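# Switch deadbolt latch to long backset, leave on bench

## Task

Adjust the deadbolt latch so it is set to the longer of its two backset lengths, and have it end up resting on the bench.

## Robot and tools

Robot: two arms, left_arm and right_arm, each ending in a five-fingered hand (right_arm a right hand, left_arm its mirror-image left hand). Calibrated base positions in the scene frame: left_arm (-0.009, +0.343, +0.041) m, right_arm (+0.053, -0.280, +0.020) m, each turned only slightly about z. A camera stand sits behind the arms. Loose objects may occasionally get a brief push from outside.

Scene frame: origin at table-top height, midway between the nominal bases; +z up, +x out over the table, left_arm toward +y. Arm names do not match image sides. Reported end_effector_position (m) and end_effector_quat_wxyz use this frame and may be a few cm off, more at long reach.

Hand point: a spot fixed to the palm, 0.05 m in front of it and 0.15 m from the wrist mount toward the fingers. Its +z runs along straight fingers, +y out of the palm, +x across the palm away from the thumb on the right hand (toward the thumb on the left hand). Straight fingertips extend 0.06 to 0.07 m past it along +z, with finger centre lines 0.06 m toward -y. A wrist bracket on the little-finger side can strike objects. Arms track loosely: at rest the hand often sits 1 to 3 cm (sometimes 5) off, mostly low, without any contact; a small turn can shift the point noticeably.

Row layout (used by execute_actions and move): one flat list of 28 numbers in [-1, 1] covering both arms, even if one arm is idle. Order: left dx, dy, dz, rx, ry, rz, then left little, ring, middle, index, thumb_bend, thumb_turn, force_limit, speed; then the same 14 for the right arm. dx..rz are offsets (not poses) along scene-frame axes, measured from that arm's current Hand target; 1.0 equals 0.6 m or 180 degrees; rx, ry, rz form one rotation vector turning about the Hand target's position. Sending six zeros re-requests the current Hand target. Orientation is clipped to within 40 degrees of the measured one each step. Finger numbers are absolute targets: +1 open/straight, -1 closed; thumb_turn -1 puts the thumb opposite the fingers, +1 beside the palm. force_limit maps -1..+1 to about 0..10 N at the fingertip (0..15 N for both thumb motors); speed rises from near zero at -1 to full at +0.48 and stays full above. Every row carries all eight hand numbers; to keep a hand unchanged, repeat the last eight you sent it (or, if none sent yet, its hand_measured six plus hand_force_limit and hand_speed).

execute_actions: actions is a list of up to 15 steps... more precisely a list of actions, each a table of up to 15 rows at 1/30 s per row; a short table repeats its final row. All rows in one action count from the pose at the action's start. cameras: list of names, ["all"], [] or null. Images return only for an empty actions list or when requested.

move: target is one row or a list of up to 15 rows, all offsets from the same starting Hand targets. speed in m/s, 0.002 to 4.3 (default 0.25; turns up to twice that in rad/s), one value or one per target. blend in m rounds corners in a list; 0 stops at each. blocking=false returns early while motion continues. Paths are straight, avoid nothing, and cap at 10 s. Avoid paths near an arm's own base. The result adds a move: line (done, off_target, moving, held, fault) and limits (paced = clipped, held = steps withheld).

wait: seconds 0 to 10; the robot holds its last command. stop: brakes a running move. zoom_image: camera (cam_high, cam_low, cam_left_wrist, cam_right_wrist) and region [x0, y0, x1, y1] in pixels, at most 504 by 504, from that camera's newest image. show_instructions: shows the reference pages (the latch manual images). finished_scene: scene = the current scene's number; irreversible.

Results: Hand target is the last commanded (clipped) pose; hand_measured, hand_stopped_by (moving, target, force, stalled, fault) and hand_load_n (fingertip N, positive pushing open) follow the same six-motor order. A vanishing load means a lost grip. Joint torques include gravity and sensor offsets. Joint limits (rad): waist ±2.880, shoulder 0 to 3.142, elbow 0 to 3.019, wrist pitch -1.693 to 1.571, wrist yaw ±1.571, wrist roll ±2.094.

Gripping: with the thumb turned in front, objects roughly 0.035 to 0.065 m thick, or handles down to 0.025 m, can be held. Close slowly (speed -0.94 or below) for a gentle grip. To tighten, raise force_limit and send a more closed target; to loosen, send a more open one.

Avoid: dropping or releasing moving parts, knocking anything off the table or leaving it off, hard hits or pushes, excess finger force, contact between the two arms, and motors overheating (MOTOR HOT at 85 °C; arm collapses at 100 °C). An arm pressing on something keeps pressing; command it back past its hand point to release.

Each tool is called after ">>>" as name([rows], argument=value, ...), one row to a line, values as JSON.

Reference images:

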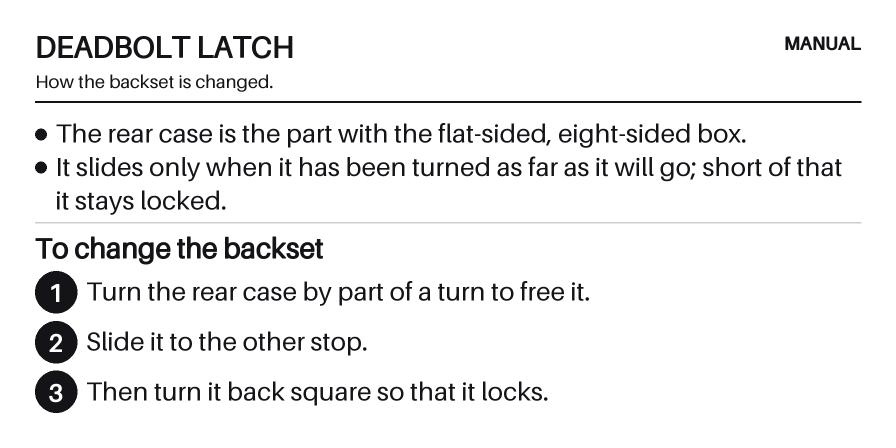

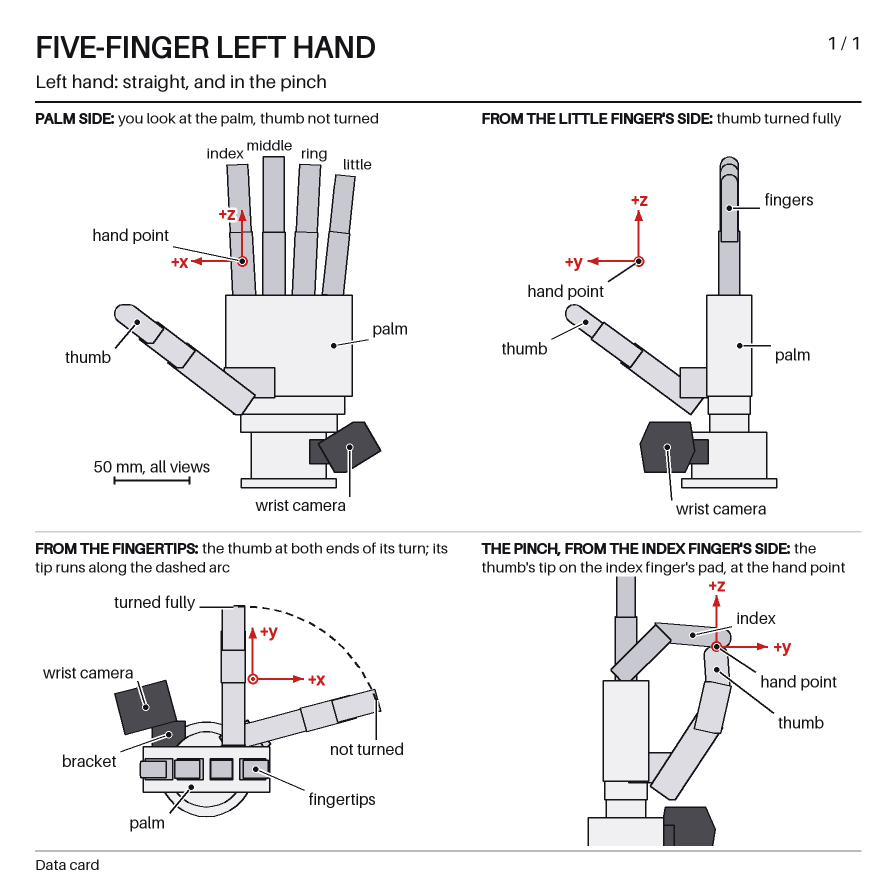

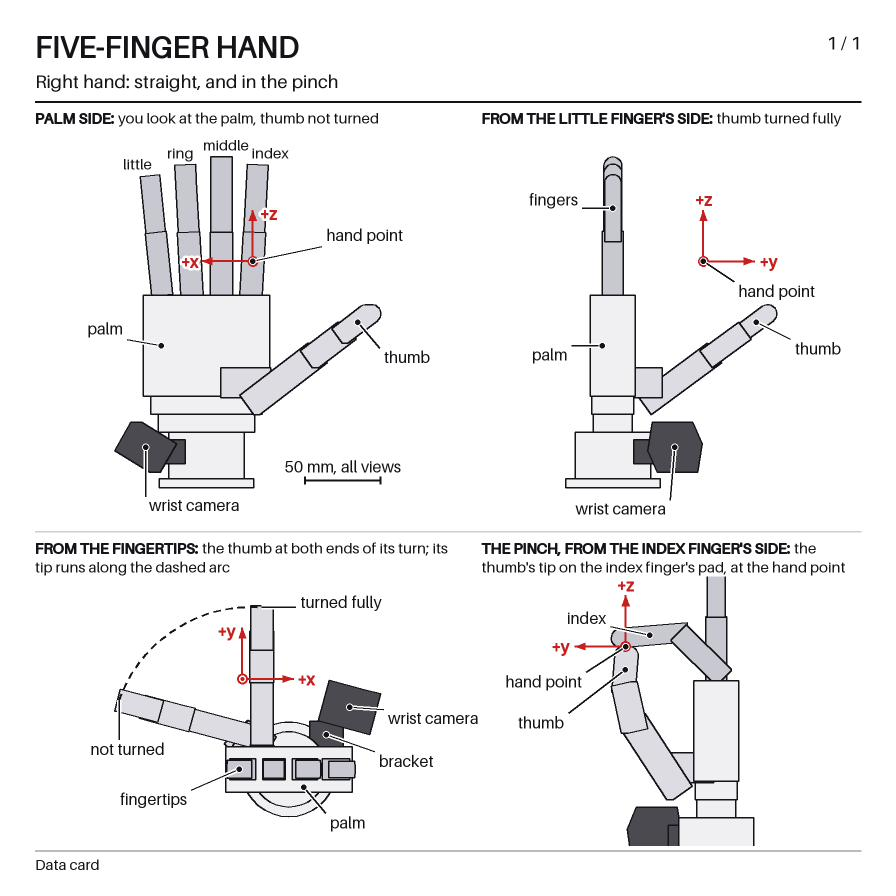

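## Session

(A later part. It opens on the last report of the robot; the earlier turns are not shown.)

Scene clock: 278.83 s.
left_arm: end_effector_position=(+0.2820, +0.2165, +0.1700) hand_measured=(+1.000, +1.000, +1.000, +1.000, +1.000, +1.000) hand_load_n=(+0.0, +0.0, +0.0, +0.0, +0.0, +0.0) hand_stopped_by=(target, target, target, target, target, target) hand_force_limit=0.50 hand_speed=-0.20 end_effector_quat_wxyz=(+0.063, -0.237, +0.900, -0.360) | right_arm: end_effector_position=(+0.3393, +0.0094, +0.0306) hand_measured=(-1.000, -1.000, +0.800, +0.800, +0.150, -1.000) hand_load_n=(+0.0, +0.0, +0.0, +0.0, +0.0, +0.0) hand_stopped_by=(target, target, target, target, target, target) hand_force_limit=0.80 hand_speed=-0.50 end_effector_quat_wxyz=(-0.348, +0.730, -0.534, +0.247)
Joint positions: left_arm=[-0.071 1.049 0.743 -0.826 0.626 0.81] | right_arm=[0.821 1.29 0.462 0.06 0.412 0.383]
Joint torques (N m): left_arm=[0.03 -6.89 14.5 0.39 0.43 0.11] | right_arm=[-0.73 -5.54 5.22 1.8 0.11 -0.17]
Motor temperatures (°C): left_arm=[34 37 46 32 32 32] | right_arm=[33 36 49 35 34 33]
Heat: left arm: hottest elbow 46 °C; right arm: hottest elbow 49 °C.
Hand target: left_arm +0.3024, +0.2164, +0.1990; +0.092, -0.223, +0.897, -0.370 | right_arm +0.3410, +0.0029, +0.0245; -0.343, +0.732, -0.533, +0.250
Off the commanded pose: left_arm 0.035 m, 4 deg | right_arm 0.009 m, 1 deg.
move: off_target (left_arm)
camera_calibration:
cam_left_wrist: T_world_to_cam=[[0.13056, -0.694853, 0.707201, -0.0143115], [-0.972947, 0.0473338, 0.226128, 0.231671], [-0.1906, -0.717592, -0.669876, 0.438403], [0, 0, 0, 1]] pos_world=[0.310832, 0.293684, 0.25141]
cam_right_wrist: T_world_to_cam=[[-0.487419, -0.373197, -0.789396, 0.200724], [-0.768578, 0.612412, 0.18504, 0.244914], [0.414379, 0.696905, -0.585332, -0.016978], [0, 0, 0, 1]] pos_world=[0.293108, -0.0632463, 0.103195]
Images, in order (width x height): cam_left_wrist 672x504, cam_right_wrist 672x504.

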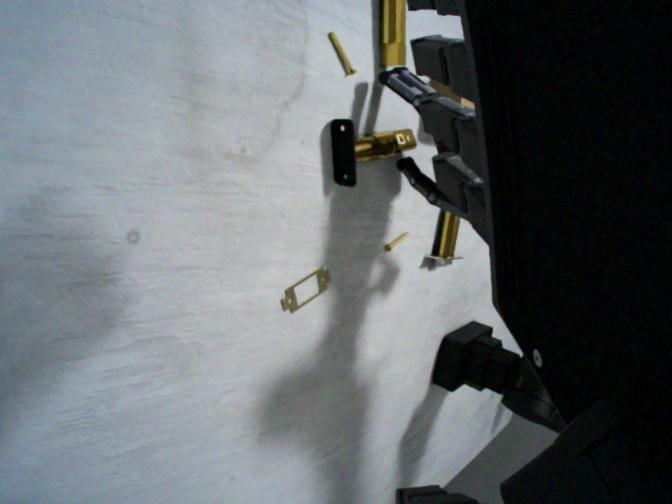

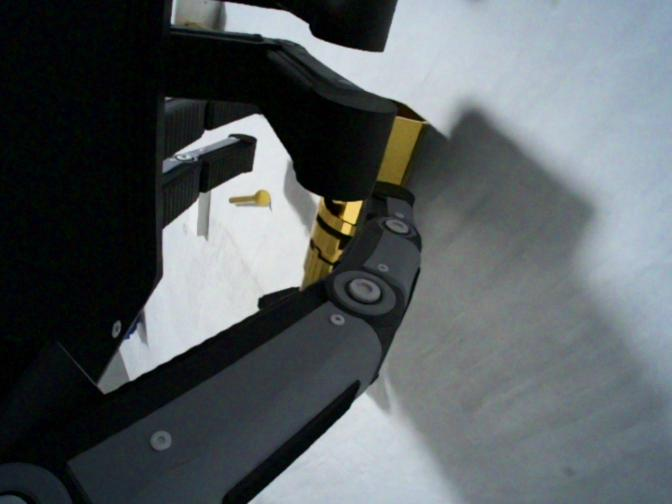

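>>> execute_actions([
  [[0,0,0,0,0,0,1,1,1,1,1,1,0.5,-0.2,0.006,0.002,0.002,0,0,0,-1,-1,-0.2,-0.2,0.1,-1,-0.6,-0.85]],
  [[0,0,0,0,0,0,1,1,1,1,1,1,0.5,-0.2,0,0,0,0,0,0,-1,-1,-0.2,-0.2,0.1,-1,-0.6,-0.85]],
  [[0,0,0,0,0,0,1,1,1,1,1,1,0.5,-0.2,0,0,0,0,0,0,-1,-1,-0.2,-0.2,0.1,-1,-0.6,-0.85]],
  [[0,0,0,0,0,0,1,1,1,1,1,1,0.5,-0.2,0,0,0,0,0,0,-1,-1,-0.2,-0.2,0.1,-1,-0.6,-0.85]],
  [[0,0,0,0,0,0,1,1,1,1,1,1,0.5,-0.2,0,0,0,0,0,0,-1,-1,-0.4,-0.4,-0.2,-1,-0.2,-0.9]],
  [[0,0,0,0,0,0,1,1,1,1,1,1,0.5,-0.2,0,0,0,0,0,0,-1,-1,-0.4,-0.4,-0.2,-1,-0.2,-0.9]],
  [[0,0,0,0,0,0,1,1,1,1,1,1,0.5,-0.2,0,0,0,0,0,0,-1,-1,-0.6,-0.6,-0.5,-1,0.8,-0.9]],
  [[0,0,0,0,0,0,1,1,1,1,1,1,0.5,-0.2,0,0,0,0,0,0,-1,-1,-0.6,-0.6,-0.5,-1,0.8,-0.9]],
], cameras=["cam_left_wrist","cam_right_wrist"])

>>> zoom_image(camera="cam_left_wrist", region=[320, 90, 440, 210])

>>> zoom_image(camera="cam_right_wrist", region=[270, 20, 470, 300])

Scene clock: 286.63 s.
left_arm: end_effector_position=(+0.2820, +0.2165, +0.1700) hand_measured=(+1.000, +1.000, +1.000, +1.000, +1.000, +1.000) hand_load_n=(+0.0, +0.0, +0.0, +0.0, +0.0, +0.0) hand_stopped_by=(target, target, target, target, target, target) hand_force_limit=0.50 hand_speed=-0.20 end_effector_quat_wxyz=(+0.063, -0.237, +0.900, -0.360) | right_arm: end_effector_position=(+0.3422, +0.0090, +0.0314) hand_measured=(-1.000, -1.000, +0.038, +0.032, -0.476, -1.000) hand_load_n=(+0.5, +0.0, +0.0, +0.0, +0.0, +0.0) hand_stopped_by=(target, target, force, force, moving, target) hand_force_limit=0.80 hand_speed=-0.90 end_effector_quat_wxyz=(-0.350, +0.729, -0.534, +0.247)
Joint positions: left_arm=[-0.071 1.049 0.743 -0.826 0.626 0.81] | right_arm=[0.813 1.291 0.462 0.07 0.407 0.377]
Joint torques (N m): left_arm=[0.09 -6.83 14.5 0.34 0.43 0.11] | right_arm=[-0.73 -5.25 5.89 1.33 0.11 -0.17]
Heat: left arm: hottest elbow 48 °C; right arm: hottest elbow 48 °C.
Hand target: left_arm +0.3024, +0.2164, +0.1990; +0.092, -0.223, +0.897, -0.370 | right_arm +0.3446, +0.0041, +0.0257; -0.343, +0.732, -0.533, +0.250
Off the commanded pose: left_arm 0.035 m, 4 deg | right_arm 0.008 m, 1 deg.
not at rest: the robot was still moving 3 seconds after this call's last action.
Step readings (end_effector_position of left_arm | right_arm):
0: (+0.2820, +0.2165, +0.1700) | (+0.3393, +0.0094, +0.0306)
1: (+0.2820, +0.2165, +0.1700) | (+0.3392, +0.0095, +0.0306)
2: (+0.2820, +0.2165, +0.1700) | (+0.3395, +0.0091, +0.0305)
4: (+0.2820, +0.2165, +0.1700) | (+0.3400, +0.0086, +0.0303)
8: (+0.2820, +0.2165, +0.1700) | (+0.3403, +0.0080, +0.0298)
15: (+0.2820, +0.2165, +0.1700) | (+0.3403, +0.0079, +0.0298)
16: (+0.2820, +0.2165, +0.1700) | (+0.3403, +0.0080, +0.0298)
17: (+0.2820, +0.2165, +0.1700) | (+0.3403, +0.0080, +0.0298)
19: (+0.2820, +0.2165, +0.1700) | (+0.3403, +0.0079, +0.0298)
23: (+0.2820, +0.2165, +0.1700) | (+0.3403, +0.0079, +0.0298)
30: (+0.2820, +0.2165, +0.1700) | (+0.3410, +0.0086, +0.0306)
31: (+0.2820, +0.2165, +0.1700) | (+0.3412, +0.0086, +0.0307)
32: (+0.2820, +0.2165, +0.1700) | (+0.3414, +0.0087, +0.0308)
34: (+0.2820, +0.2165, +0.1700) | (+0.3416, +0.0088, +0.0310)
38: (+0.2820, +0.2165, +0.1700) | (+0.3419, +0.0091, +0.0313)
45: (+0.2820, +0.2165, +0.1700) | (+0.3420, +0.0093, +0.0314)
46: (+0.2820, +0.2165, +0.1700) | (+0.3420, +0.0093, +0.0314)
47: (+0.2820, +0.2165, +0.1700) | (+0.3420, +0.0093, +0.0314)
49: (+0.2820, +0.2165, +0.1700) | (+0.3420, +0.0093, +0.0314)
53: (+0.2820, +0.2165, +0.1700) | (+0.3420, +0.0093, +0.0314)
60: (+0.2820, +0.2165, +0.1700) | (+0.3421, +0.0092, +0.0314)
61: (+0.2820, +0.2165, +0.1700) | (+0.3421, +0.0092, +0.0314)
62: (+0.2820, +0.2165, +0.1700) | (+0.3421, +0.0092, +0.0314)
64: (+0.2820, +0.2165, +0.1700) | (+0.3421, +0.0092, +0.0314)
68: (+0.2820, +0.2165, +0.1700) | (+0.3421, +0.0092, +0.0314)
75: (+0.2820, +0.2165, +0.1700) | (+0.3421, +0.0092, +0.0314)
76: (+0.2820, +0.2165, +0.1700) | (+0.3421, +0.0092, +0.0314)
77: (+0.2820, +0.2165, +0.1700) | (+0.3421, +0.0092, +0.0314)
79: (+0.2820, +0.2165, +0.1700) | (+0.3421, +0.0092, +0.0314)
83: (+0.2820, +0.2165, +0.1700) | (+0.3421, +0.0092, +0.0314)
90: (+0.2820, +0.2165, +0.1700) | (+0.3421, +0.0092, +0.0314)
91: (+0.2820, +0.2165, +0.1700) | (+0.3421, +0.0092, +0.0314)
92: (+0.2820, +0.2165, +0.1700) | (+0.3421, +0.0092, +0.0314)
94: (+0.2820, +0.2165, +0.1700) | (+0.3421, +0.0092, +0.0314)
98: (+0.2820, +0.2165, +0.1700) | (+0.3422, +0.0090, +0.0314)
105: (+0.2820, +0.2165, +0.1700) | (+0.3422, +0.0090, +0.0314)
106: (+0.2820, +0.2165, +0.1700) | (+0.3422, +0.0090, +0.0314)
107: (+0.2820, +0.2165, +0.1700) | (+0.3422, +0.0090, +0.0314)
109: (+0.2820, +0.2165, +0.1700) | (+0.3422, +0.0090, +0.0314)
113: (+0.2820, +0.2165, +0.1700) | (+0.3422, +0.0090, +0.0314)
120: (+0.2820, +0.2165, +0.1700) | (+0.3422, +0.0090, +0.0314)
camera_calibration:
cam_left_wrist: T_world_to_cam=[[0.13056, -0.694853, 0.707201, -0.0143115], [-0.972947, 0.0473338, 0.226128, 0.231671], [-0.1906, -0.717592, -0.669876, 0.438403], [0, 0, 0, 1]] pos_world=[0.310832, 0.293684, 0.25141]
cam_right_wrist: T_world_to_cam=[[-0.48434, -0.369266, -0.793132, 0.201696], [-0.768888, 0.61218, 0.184517, 0.247416], [0.417403, 0.699199, -0.580427, -0.0186434], [0, 0, 0, 1]] pos_world=[0.295707, -0.063948, 0.103498]
Images, in order (width x height): cam_left_wrist 672x504, cam_right_wrist 672x504.

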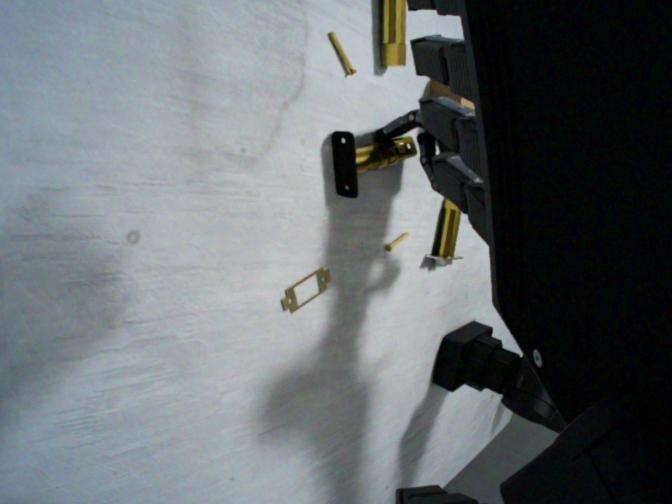

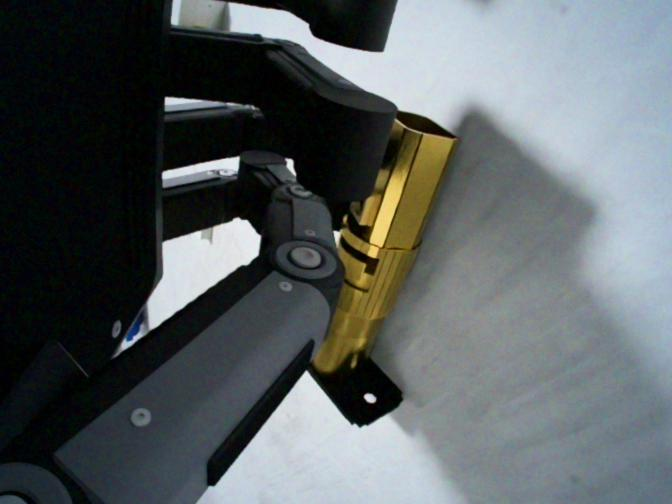

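Scaled by 4.200 from the camera's 672x504 image, which has a finer 960x720 frame.

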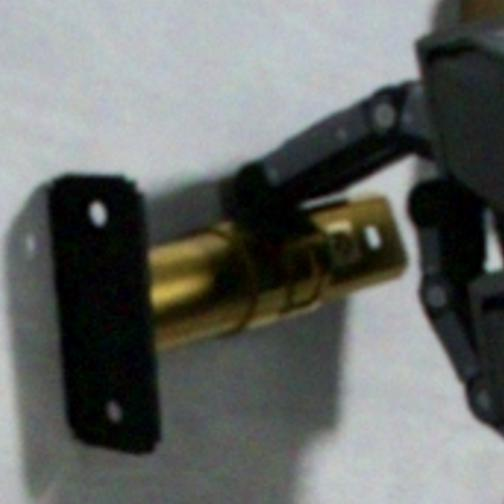

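Scaled by 1.800 from the camera's 672x504 image, which has a finer 960x720 frame.

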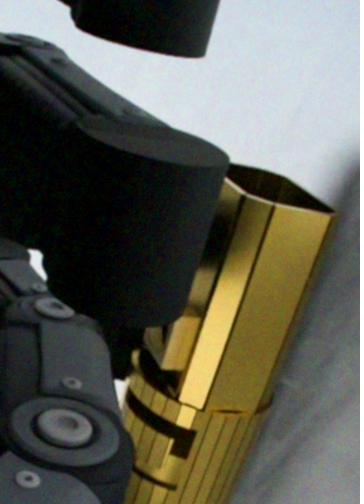

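>>> execute_actions([
  [[0,0,0,0,0,0,1,1,1,1,1,1,0.5,-0.2,0,0,0,0,0,0,-1,-1,0.8,0.8,0.15,-1,0.8,-0.5]],
  [[0,0,0,0,0,0,1,1,1,1,1,1,0.5,-0.2,0,0,0,0,0,0,-1,-1,0.8,0.8,0.15,-1,0.8,-0.5]],
], cameras=["cam_left_wrist","cam_low"])

Scene clock: 290.30 s.
left_arm: end_effector_position=(+0.2820, +0.2165, +0.1700) hand_measured=(+1.000, +1.000, +1.000, +1.000, +1.000, +1.000) hand_load_n=(+0.0, +0.0, +0.0, +0.0, +0.0, +0.0) hand_stopped_by=(target, target, target, target, target, target) hand_force_limit=0.50 hand_speed=-0.20 end_effector_quat_wxyz=(+0.063, -0.237, +0.900, -0.360) | right_arm: end_effector_position=(+0.3434, +0.0092, +0.0325) hand_measured=(-1.000, -1.000, +0.800, +0.800, +0.148, -1.000) hand_load_n=(+0.0, +0.0, -0.5, +0.0, -2.5, -1.0) hand_stopped_by=(target, target, target, target, target, target) hand_force_limit=0.80 hand_speed=-0.50 end_effector_quat_wxyz=(-0.352, +0.727, -0.534, +0.248)
Joint positions: left_arm=[-0.071 1.049 0.743 -0.826 0.626 0.81] | right_arm=[0.812 1.29 0.462 0.074 0.408 0.376]
Joint torques (N m): left_arm=[0.09 -6.89 14.52 0.35 0.44 0.11] | right_arm=[-0.5 -5.25 5.9 1.17 0.07 -0.15]
Heat: left arm: hottest elbow 49 °C; right arm: hottest elbow 47 °C.
Hand target: left_arm +0.3024, +0.2164, +0.1990; +0.092, -0.223, +0.897, -0.370 | right_arm +0.3446, +0.0041, +0.0257; -0.343, +0.732, -0.533, +0.250
Off the commanded pose: left_arm 0.035 m, 4 deg | right_arm 0.009 m, 1 deg.
Step readings (end_effector_position of left_arm | right_arm):
0: (+0.2820, +0.2165, +0.1700) | (+0.3422, +0.0090, +0.0314)
1: (+0.2820, +0.2165, +0.1700) | (+0.3422, +0.0090, +0.0314)
2: (+0.2820, +0.2165, +0.1700) | (+0.3422, +0.0090, +0.0314)
4: (+0.2820, +0.2165, +0.1700) | (+0.3422, +0.0090, +0.0314)
8: (+0.2820, +0.2165, +0.1700) | (+0.3422, +0.0090, +0.0314)
15: (+0.2820, +0.2165, +0.1700) | (+0.3421, +0.0091, +0.0313)
16: (+0.2820, +0.2165, +0.1700) | (+0.3421, +0.0091, +0.0313)
17: (+0.2820, +0.2165, +0.1700) | (+0.3421, +0.0091, +0.0313)
19: (+0.2820, +0.2165, +0.1700) | (+0.3421, +0.0090, +0.0313)
23: (+0.2820, +0.2165, +0.1700) | (+0.3421, +0.0090, +0.0313)
30: (+0.2820, +0.2165, +0.1700) | (+0.3434, +0.0091, +0.0325)
camera_calibration:
cam_left_wrist: T_world_to_cam=[[0.13056, -0.694853, 0.707201, -0.0143115], [-0.972947, 0.0473338, 0.226128, 0.231671], [-0.1906, -0.717592, -0.669876, 0.438403], [0, 0, 0, 1]] pos_world=[0.310832, 0.293684, 0.25141]
Images, in order (width x height): cam_low 896x504, cam_left_wrist 672x504.

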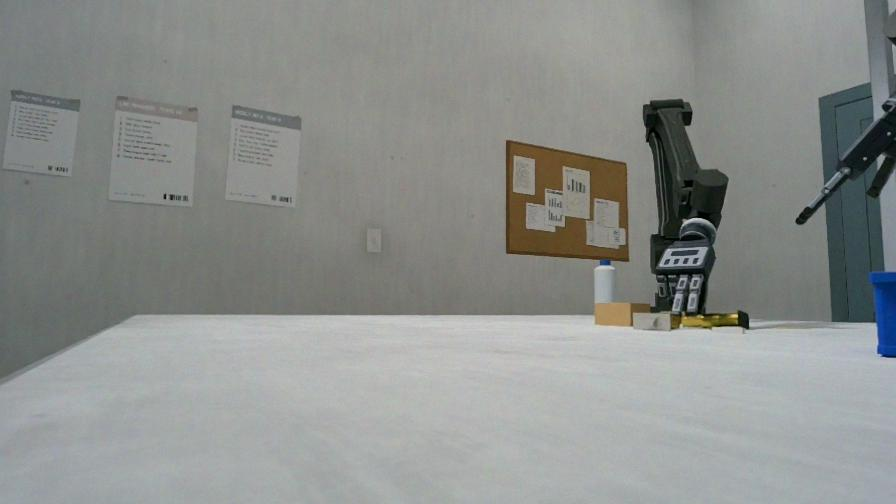

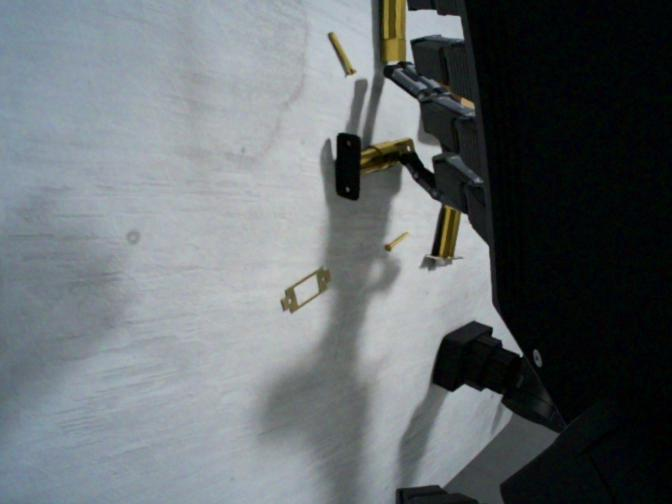

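>>> move(target=[0,0,0,0,0,0,1,1,1,1,1,1,0.5,-0.2,-0.03,-0.05,0.2,0,0,0,-1,-1,0.8,0.8,0.15,-1,0.8,-0.5], cameras=["all"])

>>> zoom_image(camera="cam_left_wrist", region=[280, 60, 480, 210])

>>> zoom_image(camera="cam_high", region=[300, 160, 500, 300])

>>> zoom_image(camera="cam_right_wrist", region=[200, 100, 500, 400])

Scene clock: 291.93 s.
left_arm: end_effector_position=(+0.2820, +0.2165, +0.1700) hand_measured=(+1.000, +1.000, +1.000, +1.000, +1.000, +1.000) hand_load_n=(+0.0, +0.0, +0.0, +0.0, +0.0, +0.0) hand_stopped_by=(target, target, target, target, target, target) hand_force_limit=0.50 hand_speed=-0.20 end_effector_quat_wxyz=(+0.063, -0.237, +0.900, -0.360) | right_arm: end_effector_position=(+0.3142, -0.0324, +0.1274) hand_measured=(-1.000, -1.000, +0.800, +0.800, +0.148, -1.000) hand_load_n=(+0.0, +0.0, +0.0, +0.0, +0.0, +0.0) hand_stopped_by=(target, target, target, target, target, target) hand_force_limit=0.80 hand_speed=-0.50 end_effector_quat_wxyz=(-0.334, +0.737, -0.535, +0.246)
Joint positions: left_arm=[-0.071 1.049 0.743 -0.826 0.626 0.81] | right_arm=[0.79 0.909 0.54 -0.42 0.39 0.359]
Joint torques (N m): left_arm=[0.15 -6.77 14.5 0.36 0.43 0.11] | right_arm=[-0.56 -2.96 11.15 0.8 0.1 -0.17]
Heat: left arm: hottest elbow 49 °C; right arm: hottest elbow 48 °C.
Hand target: left_arm +0.3024, +0.2164, +0.1990; +0.092, -0.223, +0.897, -0.370 | right_arm +0.3266, -0.0259, +0.1458; -0.343, +0.732, -0.533, +0.250
Off the commanded pose: left_arm 0.035 m, 4 deg | right_arm 0.023 m, 1 deg.
move: off_target (left_arm, right_arm)
camera_calibration:
cam_left_wrist: T_world_to_cam=[[0.13056, -0.694853, 0.707201, -0.0143115], [-0.972947, 0.0473338, 0.226128, 0.231671], [-0.1906, -0.717592, -0.669876, 0.438403], [0, 0, 0, 1]] pos_world=[0.310832, 0.293684, 0.25141]
cam_right_wrist: T_world_to_cam=[[-0.503499, -0.390913, -0.770504, 0.251304], [-0.764384, 0.617247, 0.186341, 0.231931], [0.402748, 0.682784, -0.60959, 0.0854061], [0, 0, 0, 1]] pos_world=[0.269418, -0.103235, 0.202475]

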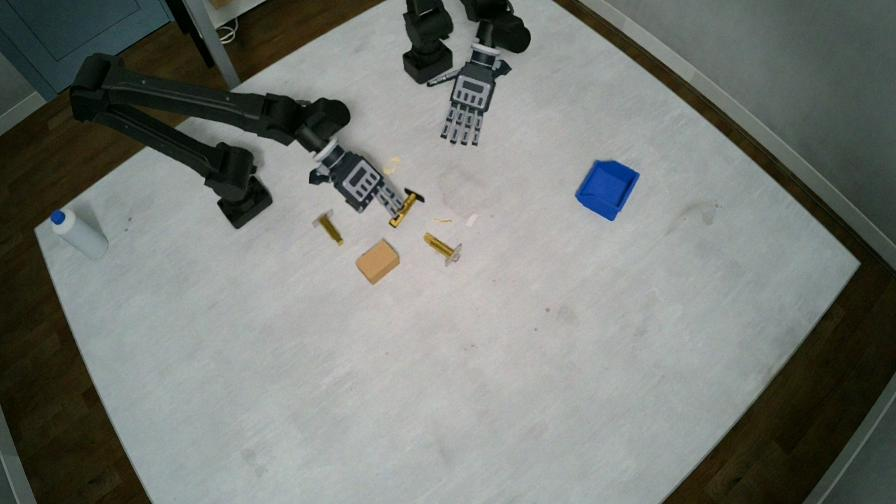

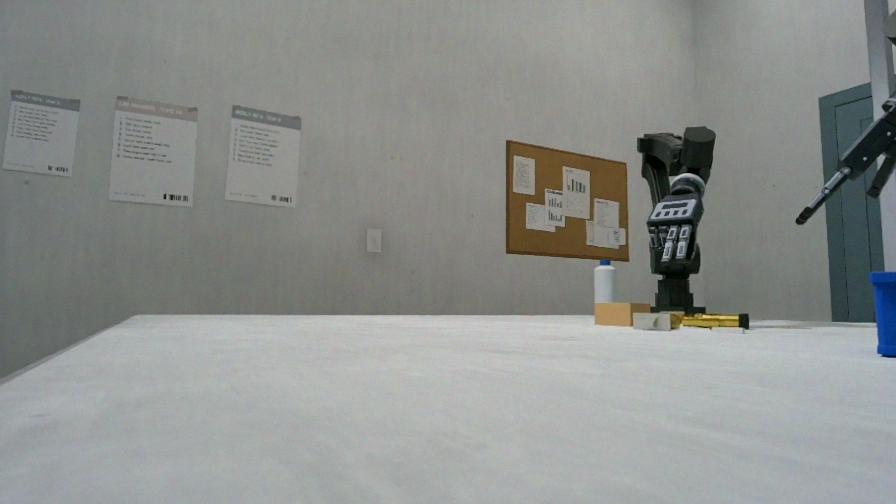

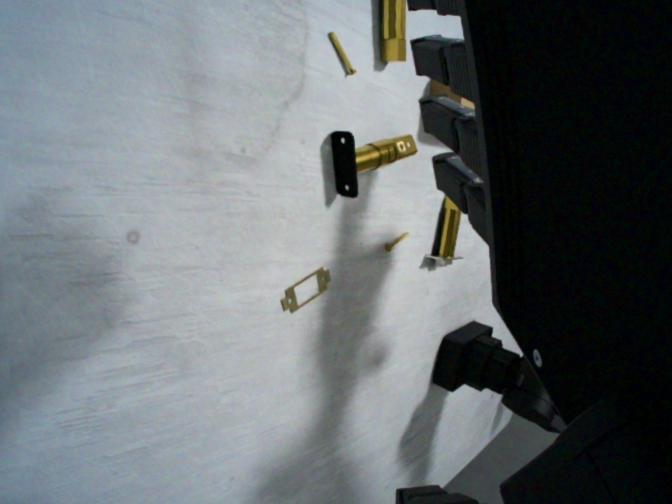

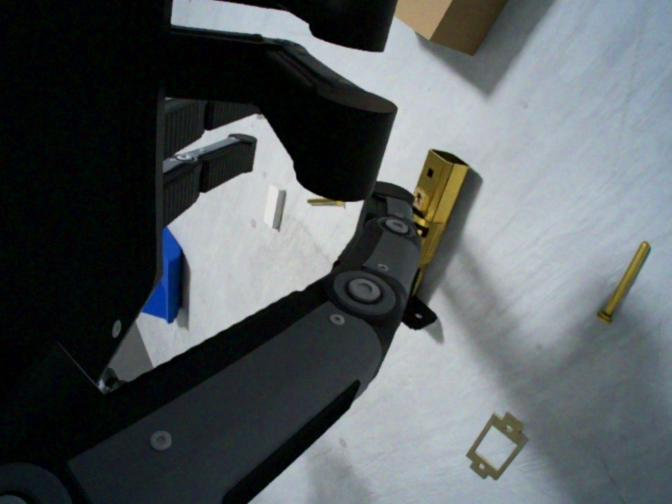

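Scaled by 2.520 from the camera's 672x504 image, which has a finer 960x720 frame.

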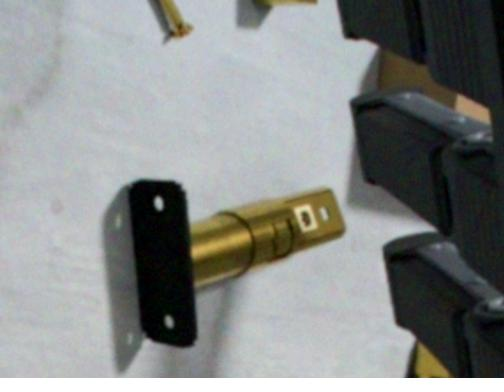

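Scaled by 2.520 from the camera's 896x504 image, which has a finer 1280x720 frame.

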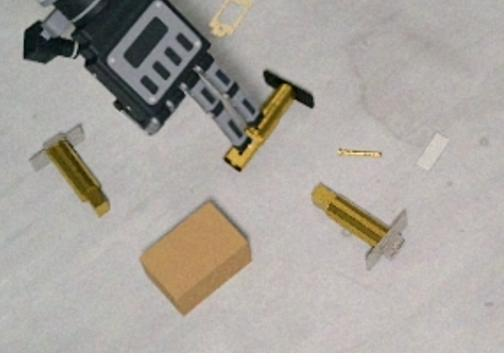

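Scaled by 1.680 from the camera's 672x504 image, which has a finer 960x720 frame.

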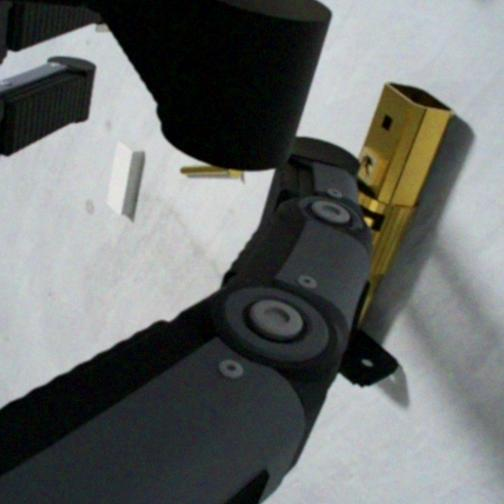

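>>> move([
  [0,0,0,0,0,0,1,1,1,1,1,1,0.5,-0.2,-0.101,-0.032,-0.01,0,0,0,-1,-1,1,1,-0.9,-1,0.8,-0.2],
  [0,0,0,0,0,0,1,1,1,1,1,1,0.5,-0.2,-0.084,-0.020,-0.151,0,0,0,-1,-1,1,1,-0.9,-1,0.8,-0.2],
], cameras=["all"])

>>> zoom_image(camera="cam_left_wrist", region=[280, 60, 480, 210])

>>> zoom_image(camera="cam_right_wrist", region=[200, 100, 500, 400])

Scene clock: 305.33 s.
left_arm: end_effector_position=(+0.2820, +0.2165, +0.1700) hand_measured=(+1.000, +1.000, +1.000, +1.000, +1.000, +1.000) hand_load_n=(+0.0, +0.0, +0.0, +0.0, +0.0, +0.0) hand_stopped_by=(target, target, target, target, target, target) hand_force_limit=0.50 hand_speed=-0.20 end_effector_quat_wxyz=(+0.063, -0.237, +0.900, -0.360) | right_arm: end_effector_position=(+0.2742, -0.0378, +0.0549) hand_measured=(-1.000, -1.000, +1.000, +1.000, -0.900, -1.000) hand_load_n=(+0.0, +0.0, +0.0, +0.0, +0.0, +0.0) hand_stopped_by=(target, target, target, target, target, target) hand_force_limit=0.80 hand_speed=-0.20 end_effector_quat_wxyz=(-0.338, +0.736, -0.531, +0.250)
Joint positions: left_arm=[-0.071 1.049 0.743 -0.826 0.626 0.81] | right_arm=[0.915 0.944 0.342 -0.216 0.482 0.447]
Joint torques (N m): left_arm=[0.09 -6.83 14.53 0.35 0.44 0.11] | right_arm=[-0.26 -2.84 6.64 1.68 0.17 -0.02]
Motor temperatures (°C): left_arm=[34 37 51 32 32 32] | right_arm=[33 36 48 35 33 33]
Heat: left arm: hottest elbow 51 °C; right arm: hottest elbow 48 °C.
Hand target: left_arm +0.3024, +0.2164, +0.1990; +0.092, -0.223, +0.897, -0.370 | right_arm +0.2762, -0.0379, +0.0551; -0.343, +0.732, -0.533, +0.250
Off the commanded pose: left_arm 0.035 m, 4 deg | right_arm 0.002 m, 1 deg.
move: off_target (left_arm)
camera_calibration:
cam_left_wrist: T_world_to_cam=[[0.13056, -0.694853, 0.707201, -0.0143115], [-0.972947, 0.0473338, 0.226128, 0.231671], [-0.1906, -0.717592, -0.669876, 0.438403], [0, 0, 0, 1]] pos_world=[0.310832, 0.293684, 0.25141]
cam_right_wrist: T_world_to_cam=[[-0.490814, -0.392517, -0.777838, 0.170148], [-0.769336, 0.614274, 0.17547, 0.220075], [0.408931, 0.684542, -0.603472, 0.0592175], [0, 0, 0, 1]] pos_world=[0.228606, -0.108937, 0.129467]

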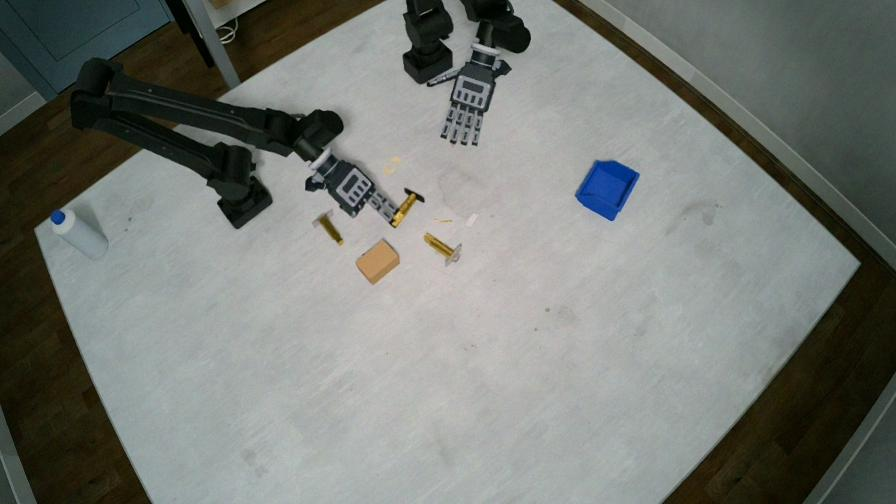

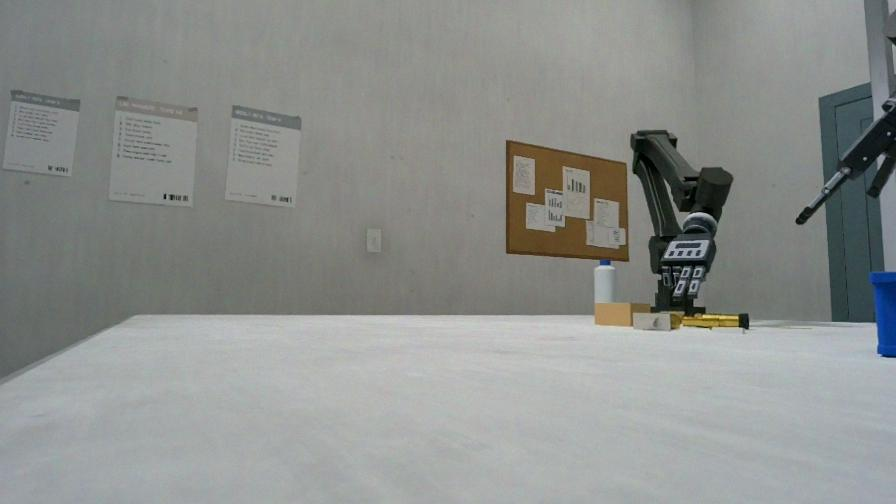

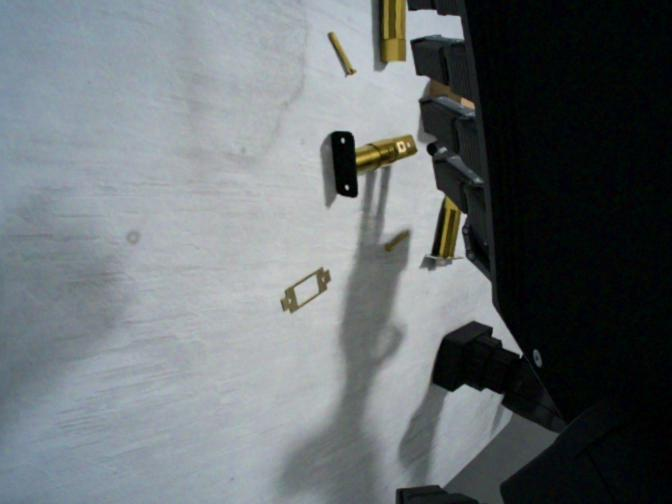

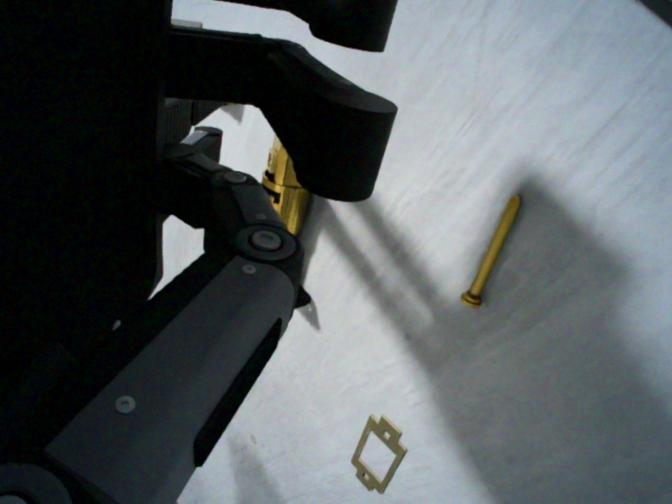

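Scaled by 2.520 from the camera's 672x504 image, which has a finer 960x720 frame.

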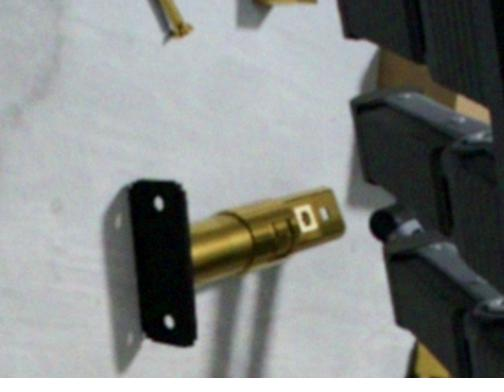

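Scaled by 1.680 from the camera's 672x504 image, which has a finer 960x720 frame.

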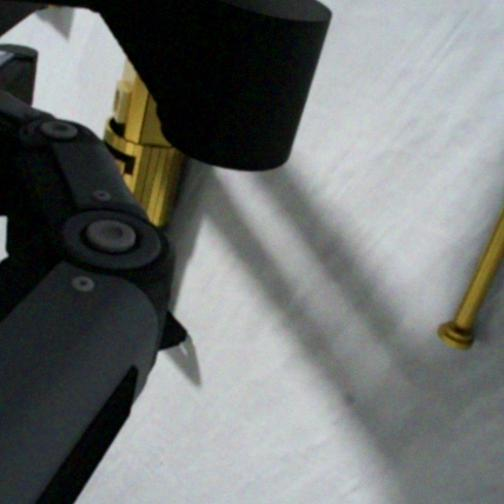

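>>> zoom_image(camera="cam_low", region=[600, 230, 780, 350])

>>> zoom_image(camera="cam_high", region=[340, 150, 460, 250])

Scaled by 2.800 from the camera's 896x504 image, which has a finer 1280x720 frame.

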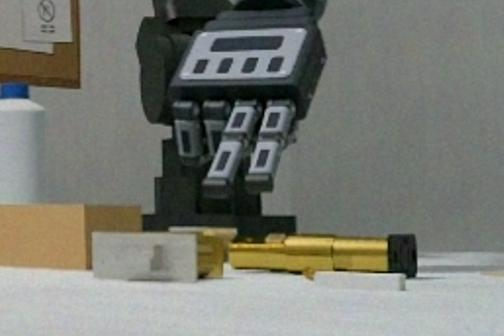

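Scaled by 4.200 from the camera's 896x504 image, which has a finer 1280x720 frame.

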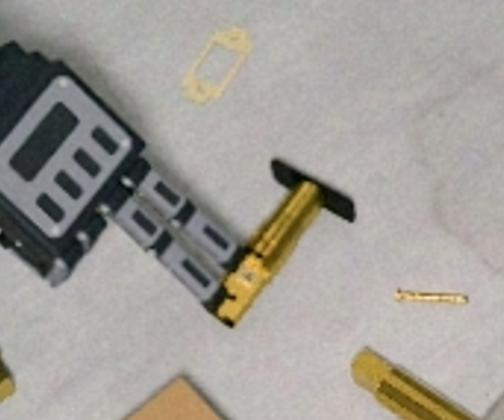

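>>> move([
  [0.0183,-0.169,-0.1317,-0.0760,-0.0342,-0.0414,1,1,1,1,1,1,0.5,-0.2,0,0,0,0,0,0,-1,-1,1,1,-0.9,-1,0.8,-0.2],
  [0.0183,-0.169,-0.2483,-0.0760,-0.0342,-0.0414,1,1,1,1,1,1,0.5,-0.2,0,0,0,0,0,0,-1,-1,1,1,-0.9,-1,0.8,-0.2],
], cameras=["all"])

>>> zoom_image(camera="cam_left_wrist", region=[180, 0, 480, 250])

>>> zoom_image(camera="cam_high", region=[340, 150, 460, 250])

Scene clock: 312.77 s.
left_arm: end_effector_position=(+0.3085, +0.1178, +0.0444) hand_measured=(+1.000, +1.000, +1.000, +1.000, +1.000, +1.000) hand_load_n=(+0.0, +0.0, +0.0, +0.0, +0.0, +0.0) hand_stopped_by=(target, target, target, target, target, target) hand_force_limit=0.50 hand_speed=-0.20 end_effector_quat_wxyz=(+0.080, -0.156, +0.857, -0.484) | right_arm: end_effector_position=(+0.2742, -0.0378, +0.0549) hand_measured=(-1.000, -1.000, +1.000, +1.000, -0.900, -1.000) hand_load_n=(+0.0, +0.0, +0.0, +0.0, +0.0, +0.0) hand_stopped_by=(target, target, target, target, target, target) hand_force_limit=0.80 hand_speed=-0.20 end_effector_quat_wxyz=(-0.338, +0.736, -0.531, +0.250)
Joint positions: left_arm=[-0.248 1.427 0.495 0.129 0.767 0.607] | right_arm=[0.915 0.944 0.342 -0.216 0.482 0.447]
Joint torques (N m): left_arm=[-0.44 -9.11 6.61 1.89 0.32 -0.11] | right_arm=[-0.21 -2.96 6.67 1.7 0.16 -0.04]
Heat: left arm: hottest elbow 52 °C; right arm: hottest elbow 48 °C.
Hand target: left_arm +0.3134, +0.1150, +0.0500; +0.089, -0.153, +0.853, -0.491 | right_arm +0.2762, -0.0379, +0.0551; -0.343, +0.732, -0.533, +0.250
Off the commanded pose: left_arm 0.008 m, 1 deg | right_arm 0.002 m, 1 deg.
move: done
camera_calibration:
cam_left_wrist: T_world_to_cam=[[-0.0689938, -0.510589, 0.857052, 0.0357059], [-0.977739, 0.205251, 0.0435688, 0.281563], [-0.198156, -0.834968, -0.513384, 0.297705], [0, 0, 0, 1]] pos_world=[0.33675, 0.209014, 0.109968]
cam_right_wrist: T_world_to_cam=[[-0.490814, -0.392517, -0.777838, 0.170148], [-0.769336, 0.614274, 0.17547, 0.220075], [0.408931, 0.684542, -0.603472, 0.0592175], [0, 0, 0, 1]] pos_world=[0.228606, -0.108937, 0.129467]

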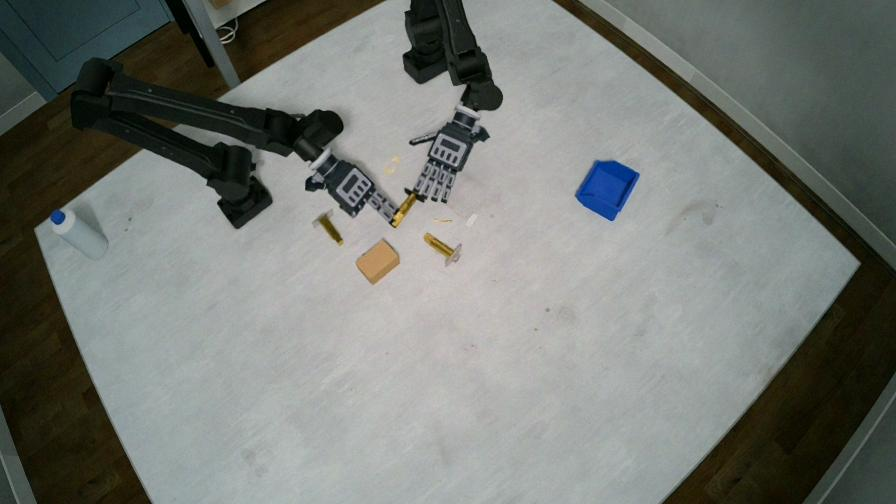

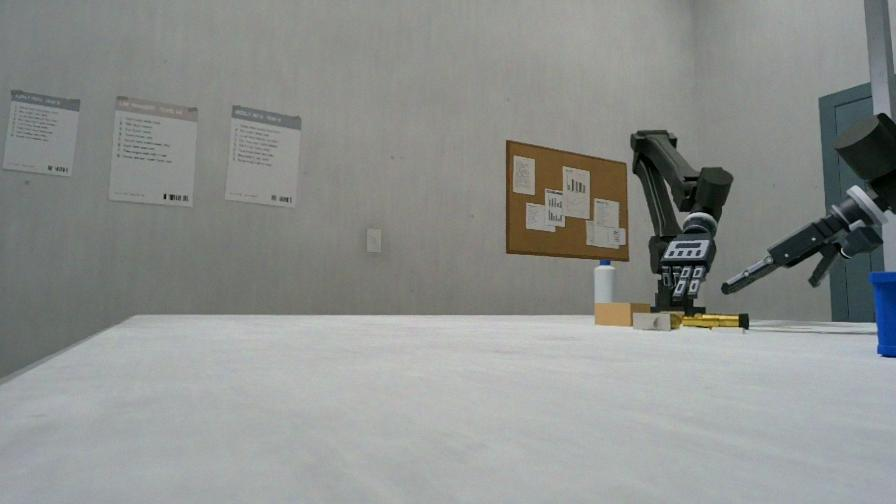

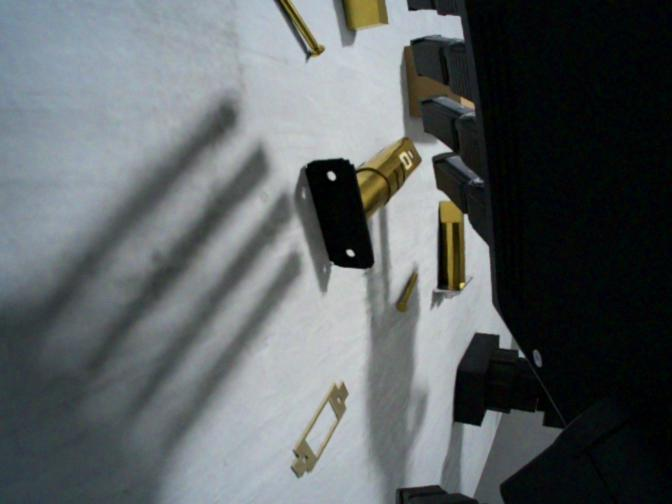

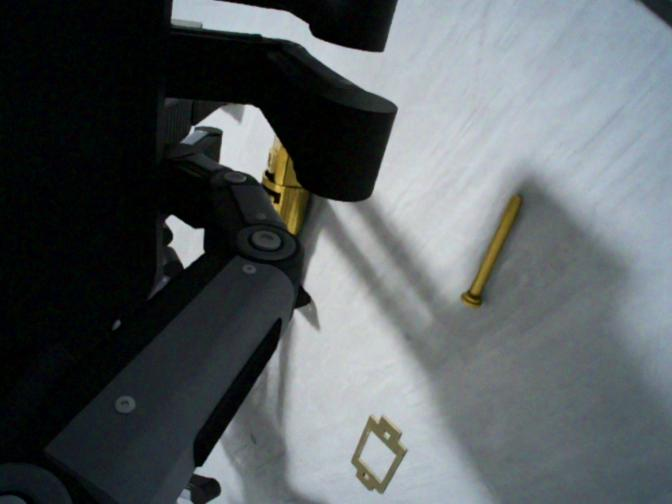

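Scaled by 1.680 from the camera's 672x504 image, which has a finer 960x720 frame.

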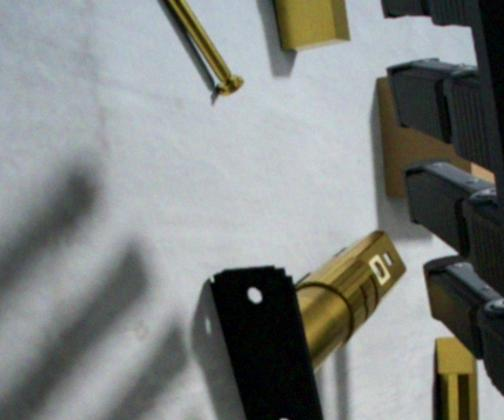

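Scaled by 4.200 from the camera's 896x504 image, which has a finer 1280x720 frame.

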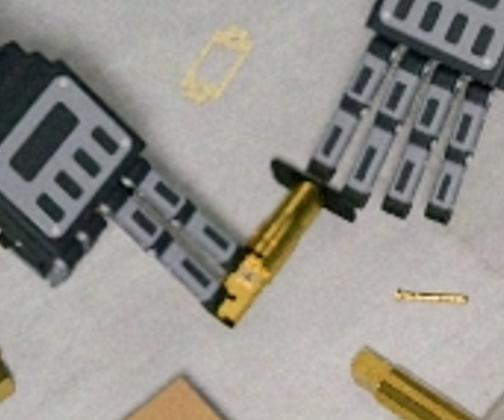

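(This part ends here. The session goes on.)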